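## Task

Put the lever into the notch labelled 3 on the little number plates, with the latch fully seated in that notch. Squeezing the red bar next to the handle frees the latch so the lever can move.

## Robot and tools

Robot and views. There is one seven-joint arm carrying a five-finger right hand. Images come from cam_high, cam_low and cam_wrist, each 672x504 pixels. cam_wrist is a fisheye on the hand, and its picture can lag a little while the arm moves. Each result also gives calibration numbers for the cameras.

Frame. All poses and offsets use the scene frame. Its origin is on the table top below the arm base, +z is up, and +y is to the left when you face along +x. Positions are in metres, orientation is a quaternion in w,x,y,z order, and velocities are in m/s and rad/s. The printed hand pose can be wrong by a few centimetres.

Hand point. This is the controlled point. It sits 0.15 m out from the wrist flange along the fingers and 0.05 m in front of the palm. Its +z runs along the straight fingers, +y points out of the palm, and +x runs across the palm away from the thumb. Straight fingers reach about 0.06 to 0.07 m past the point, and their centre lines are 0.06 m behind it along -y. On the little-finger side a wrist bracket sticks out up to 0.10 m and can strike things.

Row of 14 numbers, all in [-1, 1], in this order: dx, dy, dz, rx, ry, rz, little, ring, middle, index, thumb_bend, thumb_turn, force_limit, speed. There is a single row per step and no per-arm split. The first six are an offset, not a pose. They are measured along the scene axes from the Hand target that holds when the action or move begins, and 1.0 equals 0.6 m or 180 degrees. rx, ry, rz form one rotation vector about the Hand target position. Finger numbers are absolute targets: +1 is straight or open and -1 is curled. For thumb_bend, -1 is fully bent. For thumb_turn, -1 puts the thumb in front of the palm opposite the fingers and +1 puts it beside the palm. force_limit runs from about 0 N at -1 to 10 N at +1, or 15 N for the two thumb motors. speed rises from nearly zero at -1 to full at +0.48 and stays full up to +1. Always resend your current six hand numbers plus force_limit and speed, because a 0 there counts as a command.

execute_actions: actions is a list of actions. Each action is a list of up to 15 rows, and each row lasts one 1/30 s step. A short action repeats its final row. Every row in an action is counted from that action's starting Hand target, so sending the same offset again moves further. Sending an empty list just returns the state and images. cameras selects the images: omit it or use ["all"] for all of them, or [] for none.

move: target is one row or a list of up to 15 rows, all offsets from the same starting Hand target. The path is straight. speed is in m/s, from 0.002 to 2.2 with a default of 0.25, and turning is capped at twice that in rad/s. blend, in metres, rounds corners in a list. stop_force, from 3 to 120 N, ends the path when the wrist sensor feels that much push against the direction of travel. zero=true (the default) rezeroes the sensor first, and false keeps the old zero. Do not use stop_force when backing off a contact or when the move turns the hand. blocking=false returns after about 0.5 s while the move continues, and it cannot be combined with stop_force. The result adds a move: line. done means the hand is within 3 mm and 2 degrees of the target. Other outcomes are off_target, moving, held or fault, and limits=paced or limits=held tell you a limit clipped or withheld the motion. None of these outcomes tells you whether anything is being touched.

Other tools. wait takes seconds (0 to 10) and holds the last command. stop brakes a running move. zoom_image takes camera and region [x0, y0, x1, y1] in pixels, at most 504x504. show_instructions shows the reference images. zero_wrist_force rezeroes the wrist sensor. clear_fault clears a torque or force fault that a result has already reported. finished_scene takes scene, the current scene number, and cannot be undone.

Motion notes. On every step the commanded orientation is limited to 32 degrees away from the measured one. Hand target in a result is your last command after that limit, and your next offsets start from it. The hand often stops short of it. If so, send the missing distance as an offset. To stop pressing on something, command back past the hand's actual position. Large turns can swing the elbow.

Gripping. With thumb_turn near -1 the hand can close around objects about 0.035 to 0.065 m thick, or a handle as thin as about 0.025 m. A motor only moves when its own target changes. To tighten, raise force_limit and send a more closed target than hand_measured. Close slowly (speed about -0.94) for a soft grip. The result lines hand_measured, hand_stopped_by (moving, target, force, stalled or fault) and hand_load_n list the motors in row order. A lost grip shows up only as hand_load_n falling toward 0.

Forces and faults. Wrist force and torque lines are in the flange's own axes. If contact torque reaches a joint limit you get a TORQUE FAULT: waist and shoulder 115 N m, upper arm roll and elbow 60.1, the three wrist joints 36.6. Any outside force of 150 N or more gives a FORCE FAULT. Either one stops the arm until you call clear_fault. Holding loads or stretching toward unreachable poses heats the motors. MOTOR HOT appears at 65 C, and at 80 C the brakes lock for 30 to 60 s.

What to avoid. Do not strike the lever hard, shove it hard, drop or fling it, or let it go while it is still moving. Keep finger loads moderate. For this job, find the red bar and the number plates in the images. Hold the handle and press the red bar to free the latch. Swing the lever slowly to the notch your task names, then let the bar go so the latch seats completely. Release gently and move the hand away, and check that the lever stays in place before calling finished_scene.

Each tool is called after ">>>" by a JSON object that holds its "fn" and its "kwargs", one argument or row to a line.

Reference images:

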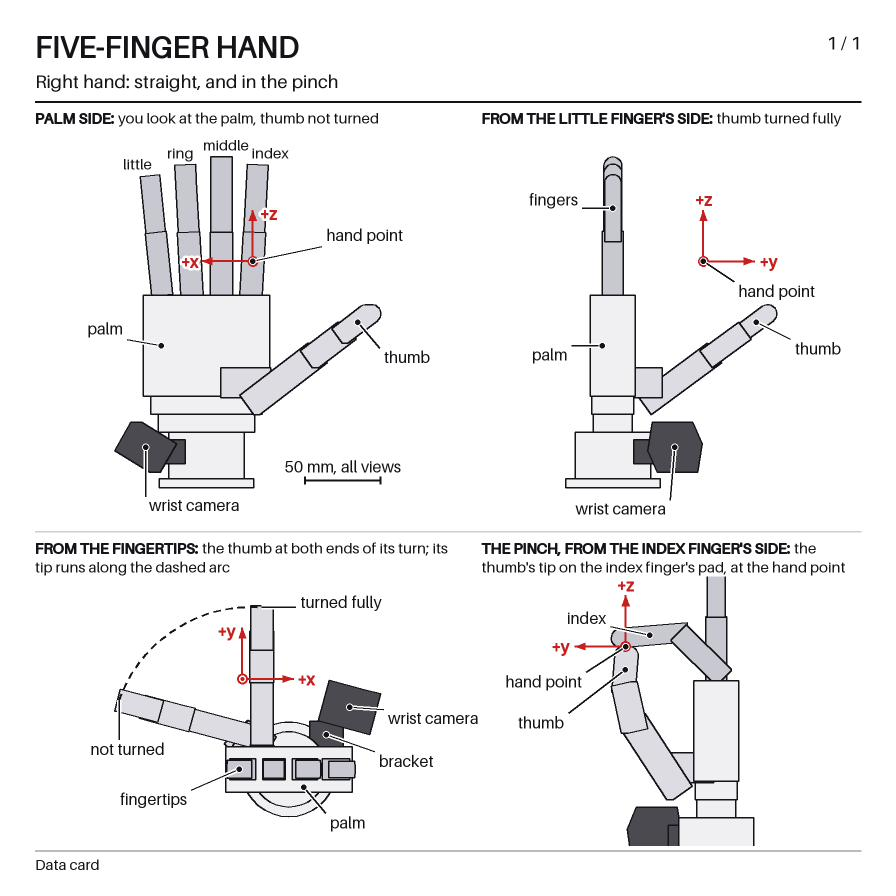

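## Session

>>> {"fn": "execute_actions", "kwargs": {
  "actions": []
}}

>>> {"fn": "zoom_image", "kwargs": {
  "camera": "cam_high",
  "region": [340, 240, 500, 420]
}}

>>> {"fn": "zoom_image", "kwargs": {
  "camera": "cam_low",
  "region": [320, 20, 540, 300]
}}

Scene clock: 0.00 s.
end_effector_position=(+0.4573, +0.3430, +0.1562) hand_measured=(+1.000, +1.000, +1.000, +1.000, +1.000, +1.000) hand_load_n=(+0.0, +0.0, +0.0, +0.0, +0.0, +0.0) hand_stopped_by=(target, target, target, target, target, target) hand_force_limit=0.00 hand_speed=-0.80 end_effector_quat_wxyz=(+0.013, -0.287, +0.917, +0.276)
Joint positions: [0.15 -0.675 0.455 1.929 0.582 1.055 -0.611]
Joint velocities: within noise
Joint torques (N m): no reading
External joint torques (N m): no reading
Motor temperatures (°C): [32 29 36 36 39 42 36]
Wrist force (N): no reading
Wrist torque (N m): no reading
Wrist force, peak (N): no reading
Hand target: +0.4573, +0.3430, +0.1562; +0.013, -0.287, +0.917, +0.276
camera_calibration:
cam_wrist: T_world_to_cam=[[-0.707376, 0.541811, 0.453938, 0.0657015], [0.645915, 0.234662, 0.726448, -0.502934], [0.287076, 0.807078, -0.515958, -0.215268], [0, 0, 0, 1]] pos_world=[0.433127, 0.25616, 0.224462]

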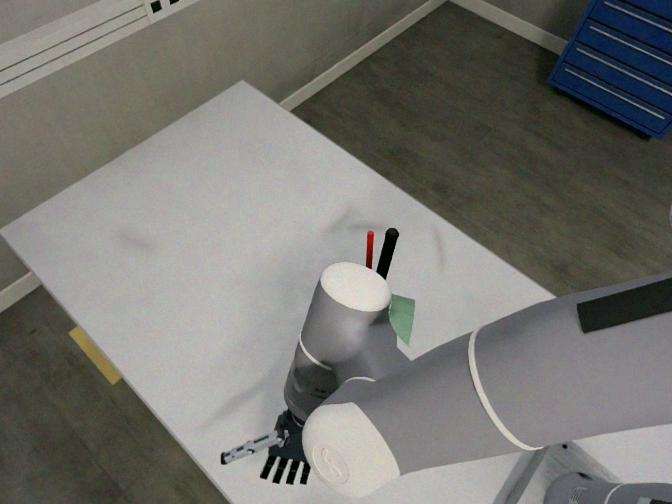

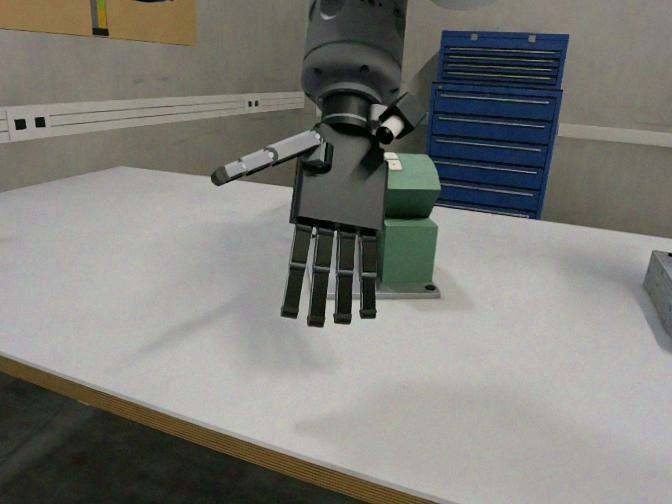

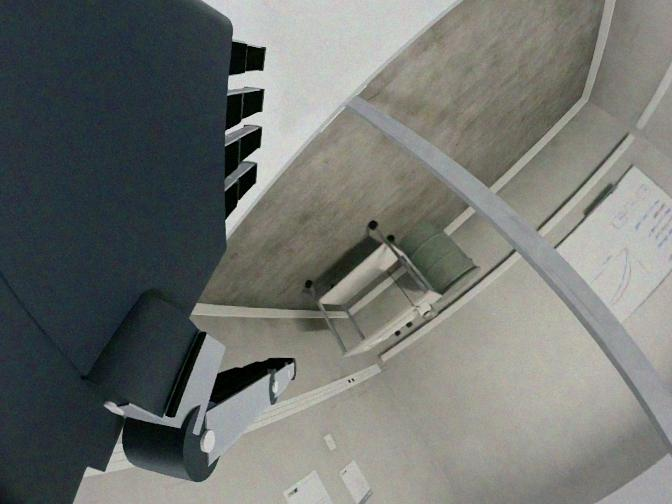

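Scaled by 2.800.

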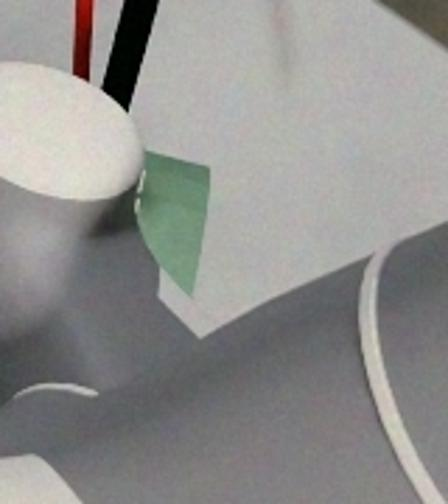

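Scaled by 1.800.

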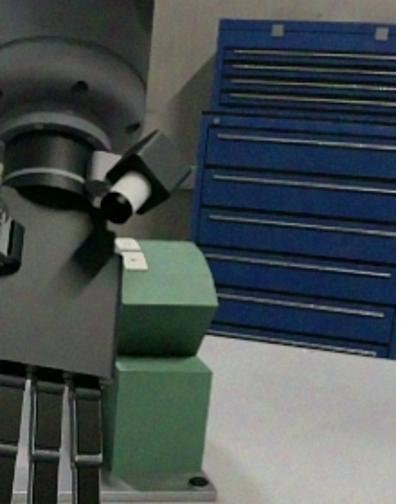

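>>> {"fn": "move", "kwargs": {
  "target": [-0.1,0.08,0.42,0,0,0,1,1,1,1,1,1,-0.6,-0.3],
  "speed": 0.3
}}

>>> {"fn": "zoom_image", "kwargs": {
  "camera": "cam_high",
  "region": [320, 200, 460, 380]
}}

>>> {"fn": "zoom_image", "kwargs": {
  "camera": "cam_low",
  "region": [250, 20, 470, 300]
}}

Scene clock: 3.03 s.
end_effector_position=(+0.3972, +0.3910, +0.4082) hand_measured=(+1.000, +1.000, +1.000, +1.000, +1.000, +1.000) hand_load_n=(+0.0, +0.5, +0.0, +0.0, +0.0, +0.0) hand_stopped_by=(target, target, target, target, target, target) hand_force_limit=-0.60 hand_speed=-0.30 end_effector_quat_wxyz=(+0.013, -0.287, +0.917, +0.276)
Joint positions: [0.109 -0.11 0.555 1.919 0.573 0.601 -0.243]
Joint velocities: within noise
Joint torques (N m): [-0.21 27.97 2.14 -26.91 -2.42 2.83 -0.21]
External joint torques (N m): [-0.1 1.13 -0.55 -0.74 -0.91 0.56 0.22]
Motor temperatures (°C): [32 29 36 36 39 42 36]
Wrist force (N): [-0.3 -0.2 0.1]
Wrist torque (N m): [-0.02 0.04 -0.03]
Wrist force, peak (N): [-0.4 2.6 -2.6]
Hand target: +0.3973, +0.3910, +0.4082; +0.013, -0.287, +0.917, +0.276
Off the commanded pose: 0.000 m, 0 deg.
move: done
camera_calibration:
cam_wrist: T_world_to_cam=[[-0.707499, 0.541663, 0.453923, -0.117159], [0.645963, 0.235114, 0.72626, -0.65858], [0.286665, 0.807046, -0.516237, -0.106386], [0, 0, 0, 1]] pos_world=[0.373026, 0.30416, 0.476561]

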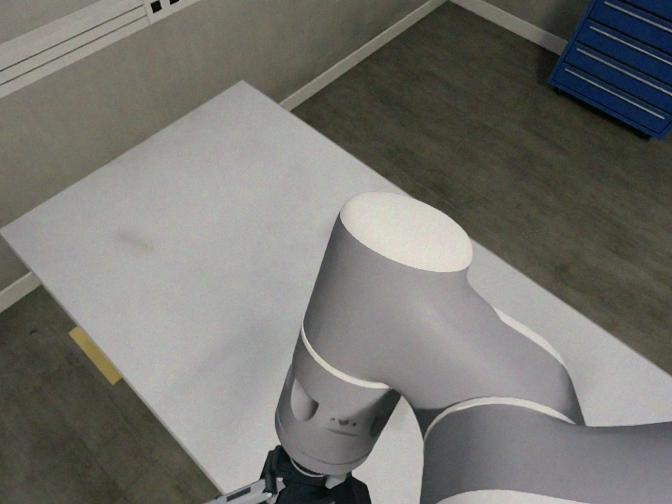

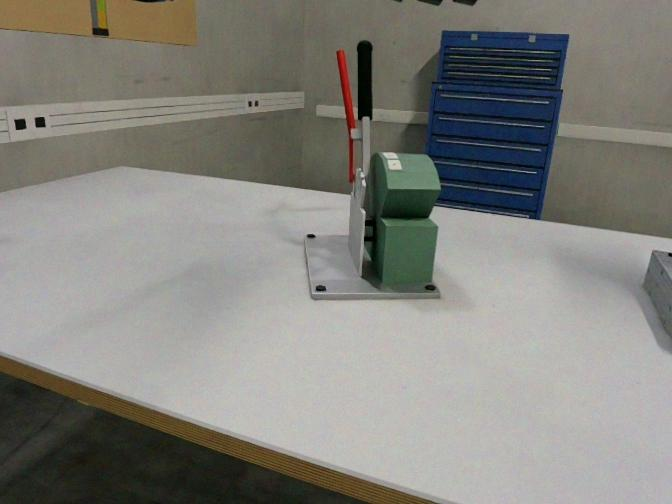

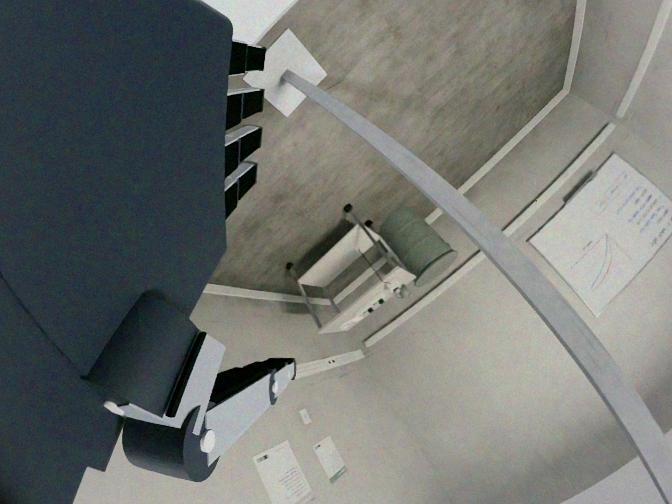

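Scaled by 2.800.

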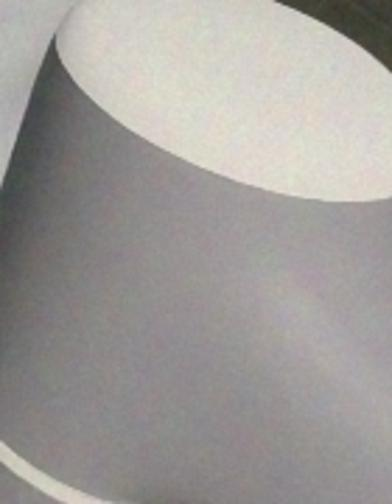

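Scaled by 1.800.

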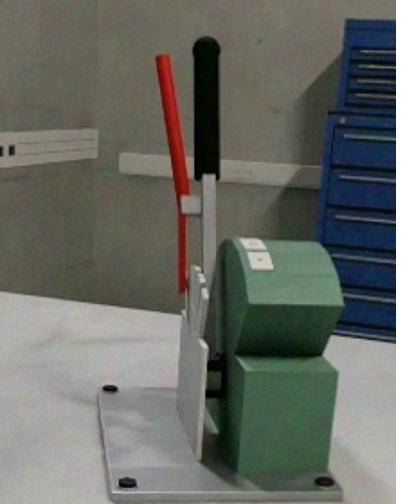

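>>> {"fn": "move", "kwargs": {
  "target": [0.372,-0.402,0.10,0.433,-0.236,0.226,1,1,1,1,1,1,-0.6,-0.3],
  "speed": 0.35
}}

>>> {"fn": "zoom_image", "kwargs": {
  "camera": "cam_low",
  "region": [250, 20, 470, 300]
}}

>>> {"fn": "zoom_image", "kwargs": {
  "camera": "cam_high",
  "region": [320, 210, 460, 350]
}}

Scene clock: 12.23 s.
end_effector_position=(+0.6205, +0.1499, +0.4681) hand_measured=(+1.000, +1.000, +1.000, +1.000, +1.000, +1.000) hand_load_n=(+0.0, +0.0, +0.0, +0.0, +0.0, +0.0) hand_stopped_by=(target, target, target, target, target, target) hand_force_limit=-0.60 hand_speed=-0.30 end_effector_quat_wxyz=(-0.395, +0.559, -0.343, -0.643)
Joint positions: [-0.328 -1.22 0.557 0.628 1.109 -0.492 -1.712]
Joint velocities: within noise
Joint torques (N m): [-0.1 66.31 16.15 -23.41 4.26 -1.18 -0.14]
External joint torques (N m): [-0.44 1.41 -0.49 -0.6 -0.72 0.4 0.16]
Motor temperatures (°C): [32 29 36 37 39 42 36]
Wrist force (N): [-2.4 -2.4 2.9]
Wrist torque (N m): [-0.09 0.09 0.04]
Wrist force, peak (N): [-2.4 -2.8 2.9]
Hand target: +0.6205, +0.1498, +0.4682; -0.395, +0.559, -0.343, -0.643
Off the commanded pose: 0.000 m, 0 deg.
move: done
camera_calibration:
cam_wrist: T_world_to_cam=[[-0.878116, -0.422201, -0.225074, 0.712483], [0.151947, -0.692163, 0.705566, -0.334439], [-0.453678, 0.585369, 0.671952, -0.00846785], [0, 0, 0, 1]] pos_world=[0.672618, 0.0742816, 0.40202]

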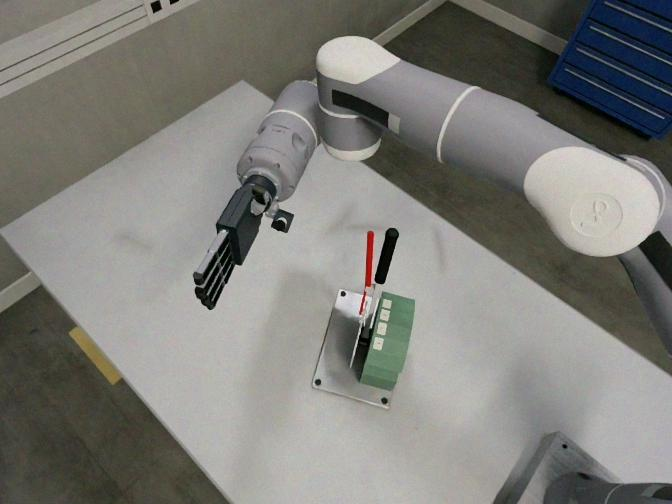

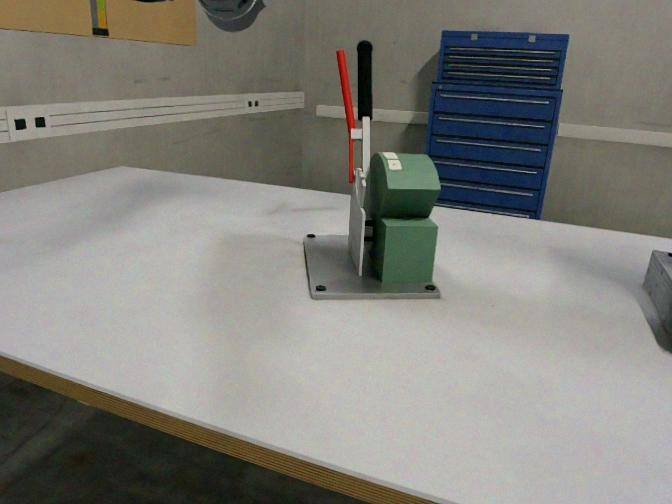

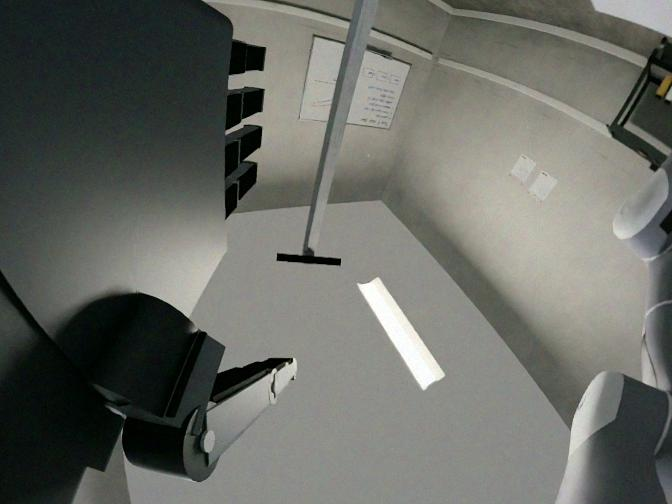

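Scaled by 1.800.

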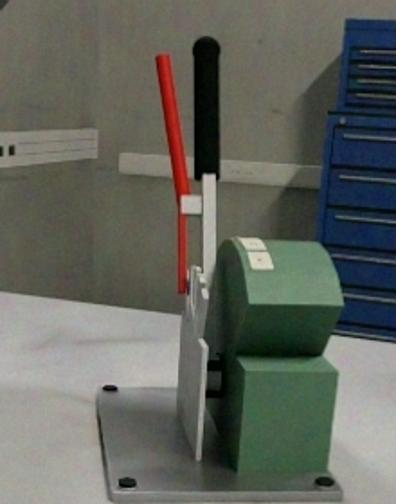

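Scaled by 3.600.

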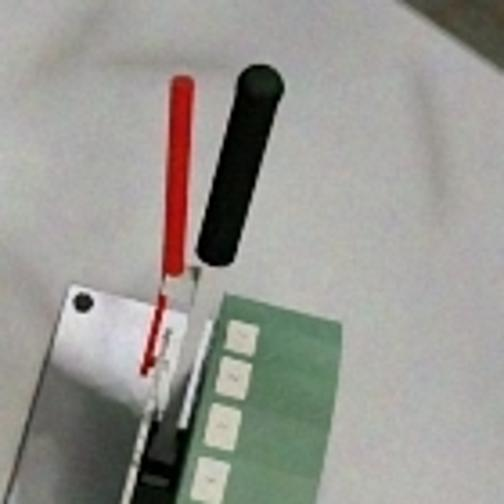

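>>> {"fn": "zoom_image", "kwargs": {
  "camera": "cam_high",
  "region": [366, 294, 402, 354]
}}

Scaled by 8.400.

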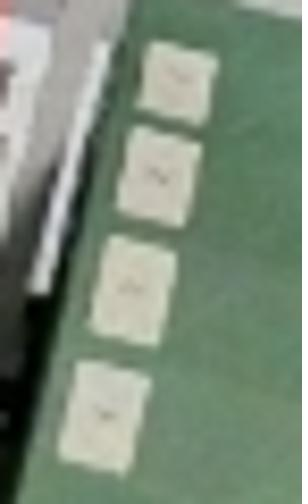

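>>> {"fn": "zoom_image", "kwargs": {
  "camera": "cam_low",
  "region": [378, 146, 408, 176]
}}

>>> {"fn": "zoom_image", "kwargs": {
  "camera": "cam_high",
  "region": [380, 296, 396, 312]
}}

>>> {"fn": "zoom_image", "kwargs": {
  "camera": "cam_high",
  "region": [370, 334, 386, 350]
}}

Scaled by 16.800.

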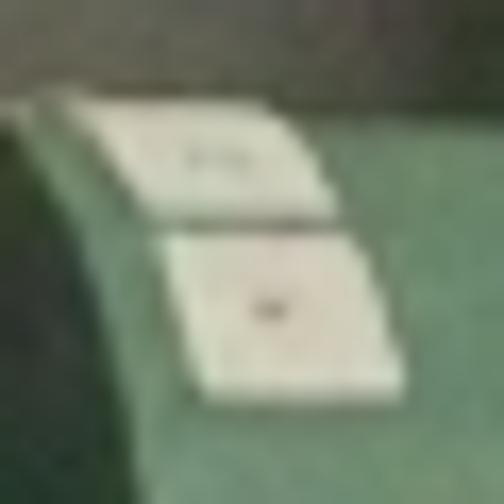

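Scaled by 31.500.

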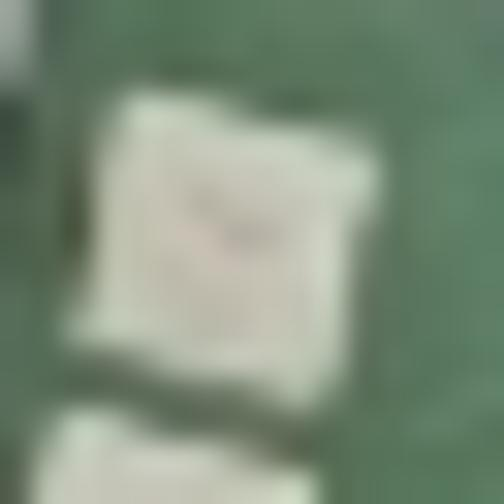

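Scaled by 31.500.

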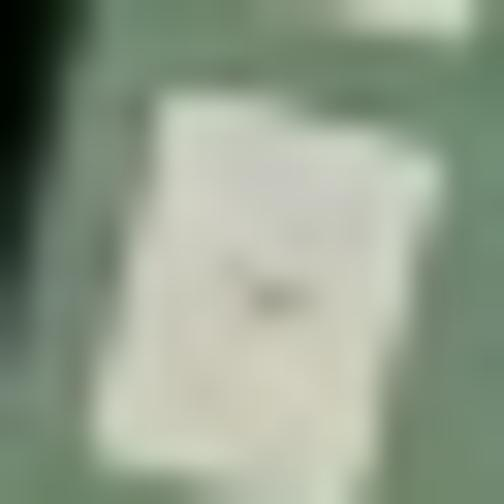

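>>> {"fn": "move", "kwargs": {
  "target": [-0.13,-0.06,-0.12,-0.124,-0.293,0.170,1,1,1,1,1,1,-0.6,-0.3],
  "speed": 0.45
}}

Scene clock: 19.03 s.
end_effector_position=(+0.5426, +0.1139, +0.3961) hand_measured=(+1.000, +1.000, +1.000, +1.000, +1.000, +1.000) hand_load_n=(+0.0, +0.0, +0.0, +0.0, +0.0, +0.0) hand_stopped_by=(target, target, target, target, target, target) hand_force_limit=-0.60 hand_speed=-0.30 end_effector_quat_wxyz=(-0.217, +0.912, -0.095, -0.335)
Joint positions: [-0.043 -0.757 0.32 0.91 0.466 -0.427 -2.597]
Joint velocities: within noise
Joint torques (N m): [-0.37 58.41 7.77 -27.51 -0.79 1.74 -0.2]
External joint torques (N m): [-0.16 1.23 -0.34 -0.82 -0.37 0.21 0.21]
Motor temperatures (°C): [32 30 36 37 39 42 36]
Wrist force (N): [-1.4 -2.9 0.5]
Wrist torque (N m): [0.19 0.00 0.09]
Wrist force, peak (N): [-2.4 -2.4 3.0]
Hand target: +0.5425, +0.1138, +0.3962; -0.217, +0.912, -0.095, -0.335
Off the commanded pose: 0.000 m, 0 deg.
move: done
camera_calibration:
cam_wrist: T_world_to_cam=[[-0.132665, -0.875907, -0.463883, 0.354433], [-0.32669, -0.403224, 0.854801, -0.129091], [-0.935774, 0.264948, -0.232656, 0.682082], [0, 0, 0, 1]] pos_world=[0.643123, 0.0776822, 0.433453]

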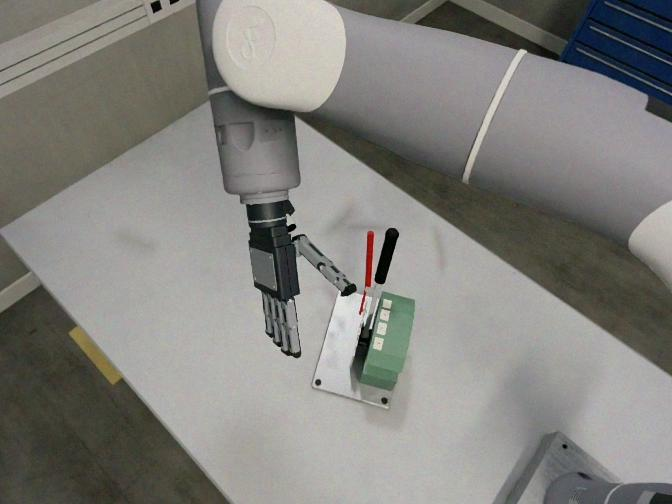

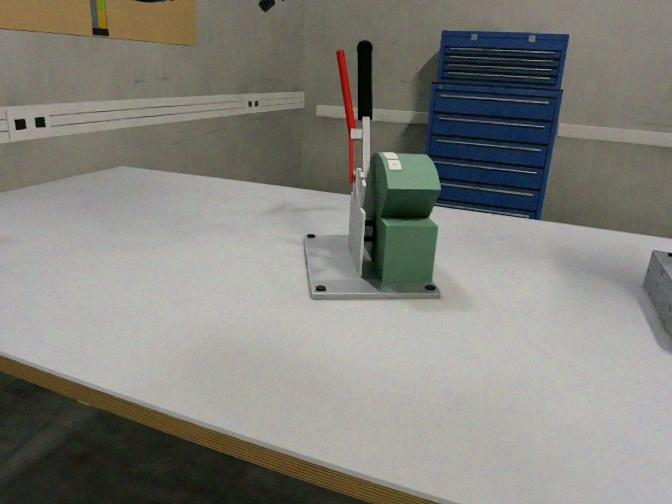

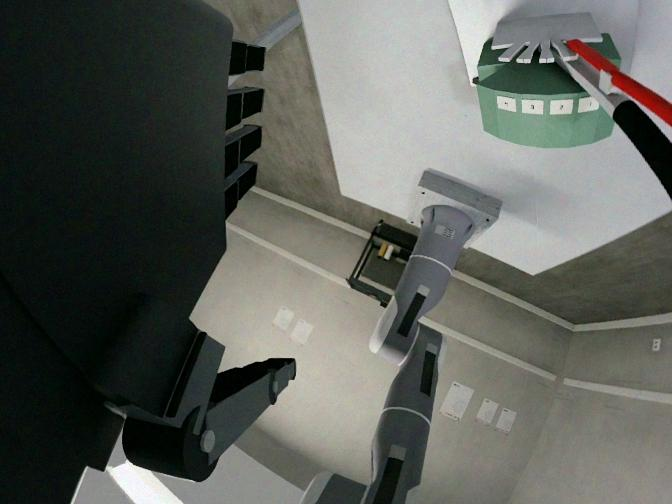

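>>> {"fn": "zoom_image", "kwargs": {
  "camera": "cam_wrist",
  "region": [470, 10, 630, 150]
}}

Scaled by 3.150 from the camera's 672x504 image, which has a finer 960x720 frame.

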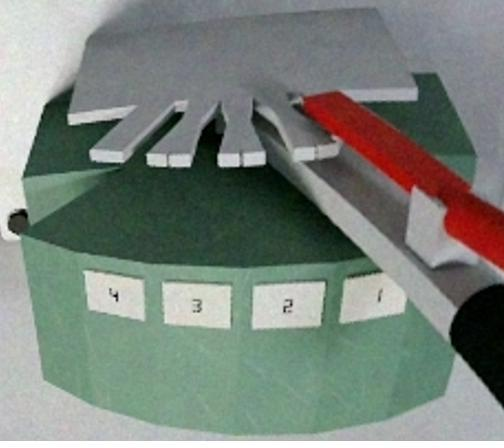

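>>> {"fn": "move", "kwargs": {
  "target": [
    [0.175,-0.02,0.05,0.124,0.293,-0.170,1,1,1,1,1,1,-0.6,-0.3],
    [0.125,-0.163,-0.177,0.124,0.293,-0.170,1,1,1,1,1,1,-0.6,-0.3]
  ],
  "blend": [0.03,0],
  "speed": [0.4,0.2]
}}

>>> {"fn": "zoom_image", "kwargs": {
  "camera": "cam_high",
  "region": [270, 200, 430, 360]
}}

Scene clock: 23.97 s.
end_effector_position=(+0.6176, +0.0159, +0.2898) hand_measured=(+1.000, +1.000, +1.000, +1.000, +1.000, +1.000) hand_load_n=(+0.0, +0.0, +0.0, +0.0, +0.0, +0.0) hand_stopped_by=(target, target, target, target, target, target) hand_force_limit=-0.60 hand_speed=-0.30 end_effector_quat_wxyz=(-0.395, +0.559, -0.343, -0.643)
Joint positions: [-0.375 -1.64 0.501 0.175 1.051 -0.769 -1.739]
Joint velocities: within noise
Joint torques (N m): [-0.14 70.23 11.26 -22.58 4.33 -1.22 -0.11]
External joint torques (N m): [-0.35 1.41 -0.55 -0.47 -0.52 0.39 0.13]
Motor temperatures (°C): [32 30 36 37 39 42 36]
Wrist force (N): [-2.5 -2.2 2.9]
Wrist torque (N m): [-0.06 0.09 0.04]
Wrist force, peak (N): [-3.8 -3.2 3.9]
Hand target: +0.6175, +0.0160, +0.2900; -0.395, +0.559, -0.343, -0.643
Off the commanded pose: 0.000 m, 0 deg.
move: done
camera_calibration:
cam_wrist: T_world_to_cam=[[-0.878408, -0.421606, -0.225051, 0.613457], [0.151432, -0.692182, 0.705658, -0.300621], [-0.453285, 0.585776, 0.671863, 0.188245], [0, 0, 0, 1]] pos_world=[0.669717, -0.0597166, 0.22372]

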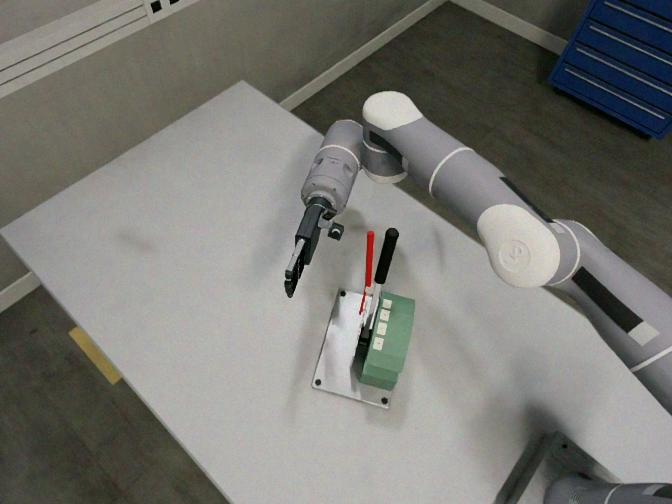

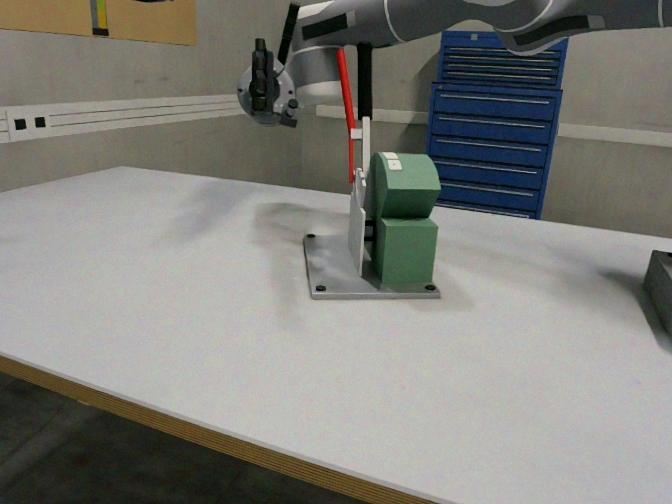

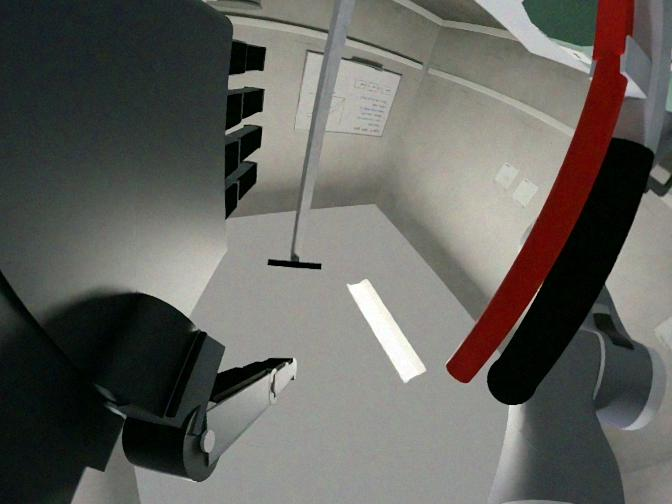

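Scaled by 3.150.

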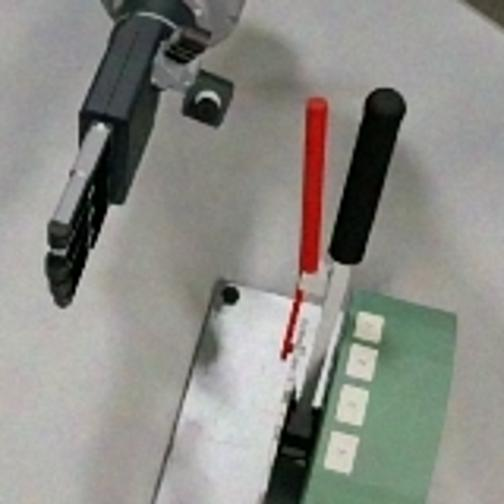

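>>> {"fn": "move", "kwargs": {
  "target": [-0.124,-0.089,0.008,0,0,0,1,1,1,1,1,1,-0.6,-0.3],
  "speed": 0.12,
  "stop_force": 6,
  "cameras": []
}}

>>> {"fn": "move", "kwargs": {
  "target": [0,0,0,0,0,0,-0.5,-0.5,-0.5,-0.5,1,1,-0.6,-0.2]
}}

>>> {"fn": "zoom_image", "kwargs": {
  "camera": "cam_high",
  "region": [330, 210, 430, 320]
}}

Scene clock: 26.80 s.
end_effector_position=(+0.5430, -0.0376, +0.2948) hand_measured=(+1.000, +1.000, +1.000, +1.000, +1.000, +1.000) hand_load_n=(+0.0, +0.0, +0.0, +0.0, +0.0, +0.0) hand_stopped_by=(target, target, target, target, target, target) hand_force_limit=-0.60 hand_speed=-0.30 end_effector_quat_wxyz=(-0.395, +0.559, -0.343, -0.643)
Joint positions: [-0.537 -1.418 0.441 0.602 0.94 -0.74 -1.967]
Joint velocities: within noise
Joint torques (N m): [-0.22 66.88 14.4 -21.11 3.28 -1.31 -0.21]
External joint torques (N m): [-0.19 1.15 -0.42 -0.67 -0.33 0.1 0.23]
Motor temperatures (°C): [32 31 36 37 39 42 36]
Wrist force (N): [-2.3 -2.3 2.8]
Wrist torque (N m): [-0.07 0.07 0.05]
Wrist force, peak (N): [-2.3 -3.5 3.3]
Hand target: +0.5431, -0.0374, +0.2948; -0.395, +0.559, -0.343, -0.643
Off the commanded pose: 0.000 m, 0 deg.
move: done
No camera images: "cameras" was empty.

Scene clock: 27.77 s.
end_effector_position=(+0.5430, -0.0375, +0.2948) hand_measured=(-0.496, -0.500, -0.500, -0.500, +1.000, +1.000) hand_load_n=(+0.5, +0.0, +0.5, +0.0, +0.0, -0.5) hand_stopped_by=(force, target, target, target, target, target) hand_force_limit=-0.60 hand_speed=-0.20 end_effector_quat_wxyz=(-0.395, +0.559, -0.343, -0.643)
Joint positions: [-0.537 -1.418 0.441 0.602 0.94 -0.74 -1.967]
Joint velocities: within noise
Joint torques (N m): [-1.09 67.08 14.18 -21.39 3.22 -1.3 -0.19]
External joint torques (N m): [0.69 0.95 -0.23 -0.39 -0.28 0.1 0.23]
Motor temperatures (°C): [32 31 36 37 39 42 36]
Wrist force (N): [-1.6 -2.1 3.6]
Wrist torque (N m): [-0.08 -0.02 0.05]
Wrist force, peak (N): [-1.9 -2.1 5.5]
Hand target: +0.5431, -0.0374, +0.2948; -0.395, +0.559, -0.343, -0.643
Off the commanded pose: 0.000 m, 0 deg.
move: done
camera_calibration:
cam_wrist: T_world_to_cam=[[-0.877971, -0.422345, -0.225368, 0.526267], [0.151914, -0.692254, 0.705483, -0.330071], [-0.453969, 0.585158, 0.671939, 0.182673], [0, 0, 0, 1]] pos_world=[0.595118, -0.113119, 0.228719]

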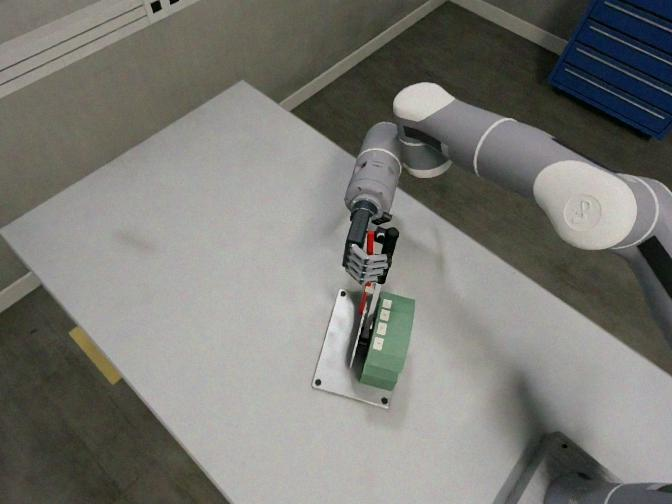

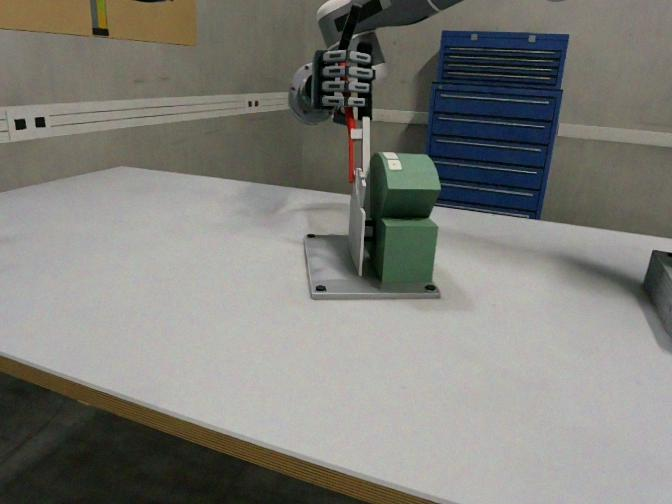

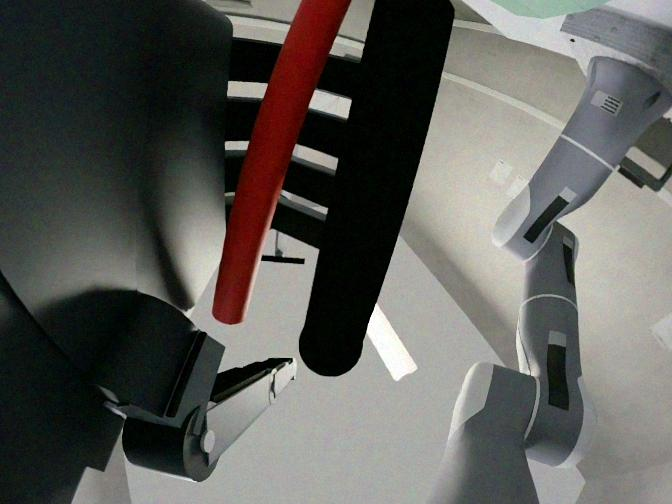

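Scaled by 4.582.

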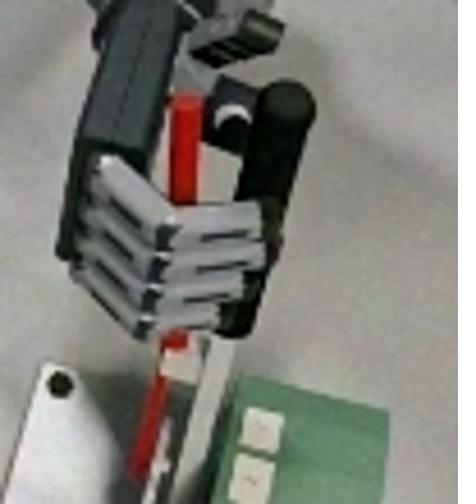

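>>> {"fn": "move", "kwargs": {
  "target": [-0.079,-0.029,0,0,0,0,-0.5,-0.5,-0.5,-0.5,1,1,-0.6,-0.2],
  "speed": 0.025,
  "stop_force": 28
}}

>>> {"fn": "zoom_image", "kwargs": {
  "camera": "cam_high",
  "region": [330, 210, 430, 320]
}}

>>> {"fn": "zoom_image", "kwargs": {
  "camera": "cam_low",
  "region": [300, 30, 400, 200]
}}

Scene clock: 30.80 s.
end_effector_position=(+0.5217, -0.0446, +0.2960) hand_measured=(-0.496, -0.500, -0.500, -0.500, +1.000, +1.000) hand_load_n=(+0.0, +0.0, +0.0, +0.0, +1.0, +1.0) hand_stopped_by=(force, target, target, target, target, target) hand_force_limit=-0.60 hand_speed=-0.20 end_effector_quat_wxyz=(-0.397, +0.559, -0.343, -0.642)
Joint positions: [-0.566 -1.363 0.422 0.705 0.92 -0.726 -2.027]
Joint velocities: within noise
Joint torques (N m): [-8 59.85 7.69 -14.67 -2.29 -7.67 -1.79]
External joint torques (N m): [7.61 6.88 6.53 -6.73 5 6.38 1.83]
Motor temperatures (°C): [32 31 36 38 39 42 36]
Wrist force (N): [-10.2 -34.2 -1.4]
Wrist torque (N m): [-1.66 0.24 0.13]
Wrist force, peak (N): [-6.4 -40.3 -2.6]
Hand target: +0.5197, -0.0460, +0.2948; -0.395, +0.559, -0.343, -0.643 (not the last commanded pose)
Off the commanded pose: 0.028 m, 0 deg.
move: contact
camera_calibration:
cam_wrist: T_world_to_cam=[[-0.879116, -0.418518, -0.228031, 0.506366], [0.147274, -0.693571, 0.705173, -0.330121], [-0.453283, 0.586346, 0.671366, 0.176129], [0, 0, 0, 1]] pos_world=[0.573609, -0.120312, 0.230012]

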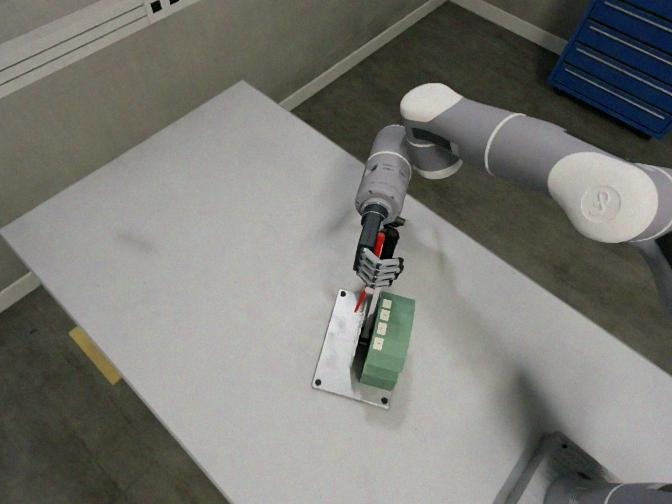

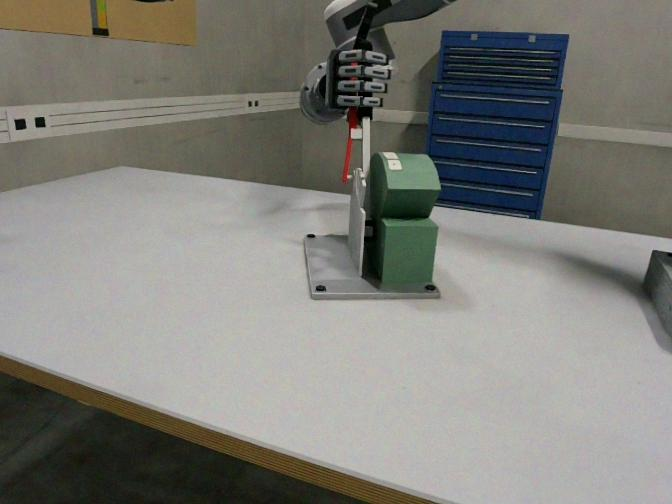

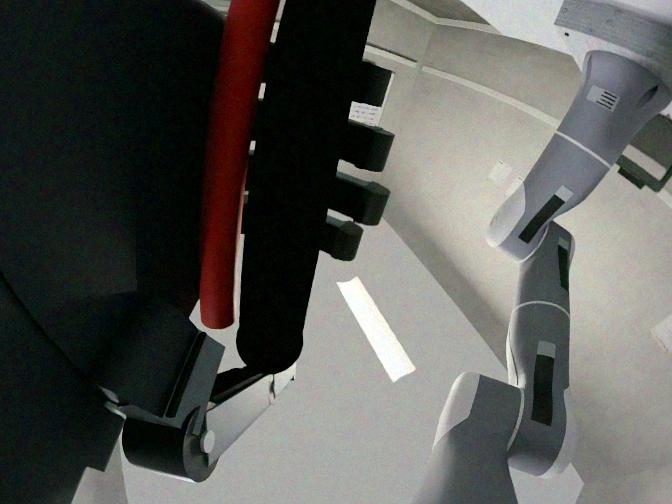

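Scaled by 4.582.

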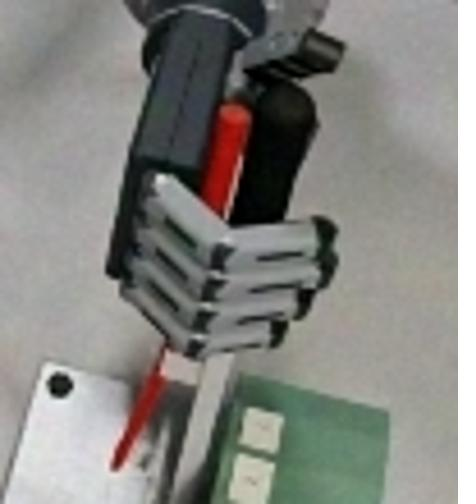

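Scaled by 2.965.

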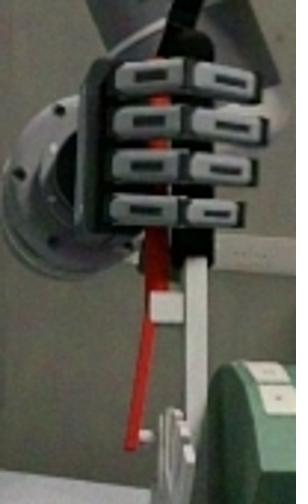

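>>> {"fn": "move", "kwargs": {
  "target": [-0.053,0.104,0.022,0,0,0,-0.5,-0.5,-0.5,-0.5,1,1,-0.6,-0.2],
  "speed": 0.05
}}

>>> {"fn": "zoom_image", "kwargs": {
  "camera": "cam_high",
  "region": [330, 210, 430, 370]
}}

>>> {"fn": "zoom_image", "kwargs": {
  "camera": "cam_low",
  "region": [300, 30, 400, 200]
}}

Scene clock: 33.60 s.
end_effector_position=(+0.4896, +0.0179, +0.3086) hand_measured=(-0.496, -0.500, -0.500, -0.500, +1.000, +1.000) hand_load_n=(+0.0, +0.0, +0.0, +0.0, -0.5, +0.0) hand_stopped_by=(force, target, target, target, target, target) hand_force_limit=-0.60 hand_speed=-0.20 end_effector_quat_wxyz=(-0.397, +0.559, -0.344, -0.642)
Joint positions: [-0.538 -1.207 0.416 0.993 0.917 -0.584 -2.138]
Joint velocities: within noise
Joint torques (N m): [-8.51 60.11 9.9 -14.08 -2.42 -7.84 -1.29]
External joint torques (N m): [8.1 2.28 5.11 -6.07 4.71 6.37 1.32]
Motor temperatures (°C): [32 31 36 38 39 42 36]
Wrist force (N): [-0.6 -32.5 3.6]
Wrist torque (N m): [-1.68 0.03 0.10]
Wrist force, peak (N): [-28.3 -30.7 -6.2]
Hand target: +0.4879, +0.0164, +0.3080; -0.395, +0.559, -0.343, -0.643
Off the commanded pose: 0.002 m, 0 deg.
move: done
camera_calibration:
cam_wrist: T_world_to_cam=[[-0.879157, -0.418727, -0.227488, 0.507144], [0.147682, -0.693287, 0.705367, -0.291198], [-0.453071, 0.586533, 0.671347, 0.116418], [0, 0, 0, 1]] pos_world=[0.54161, -0.0578118, 0.242614]

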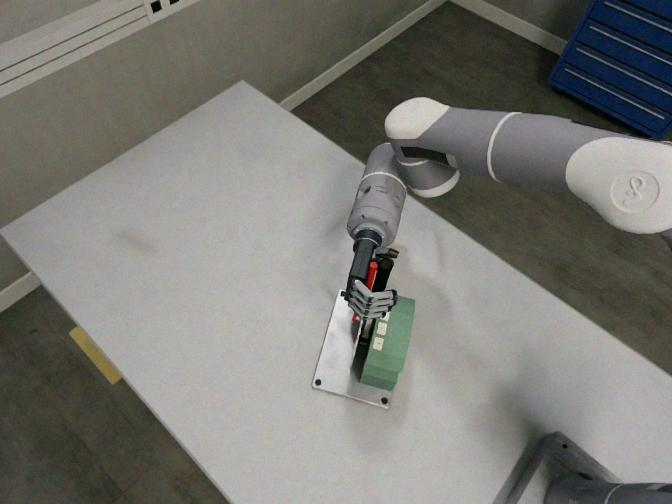

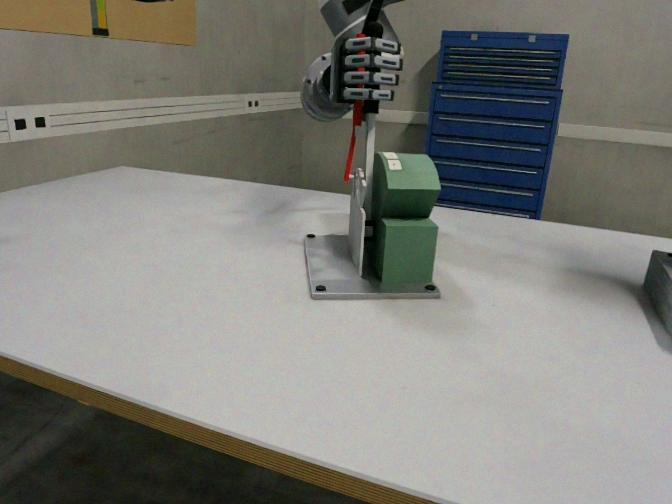

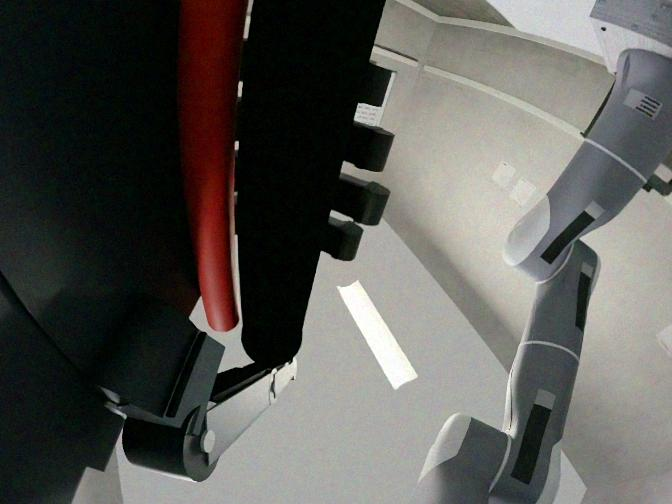

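Scaled by 3.150.

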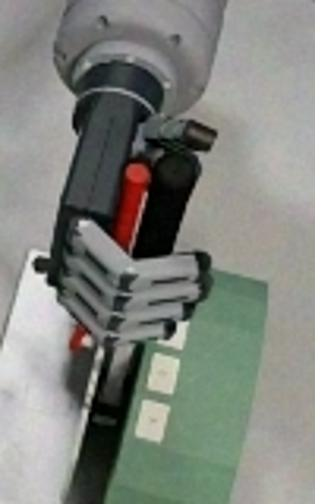

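Scaled by 2.965.

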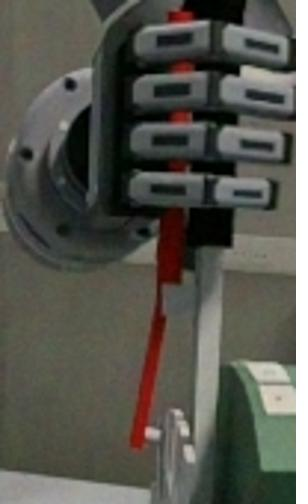

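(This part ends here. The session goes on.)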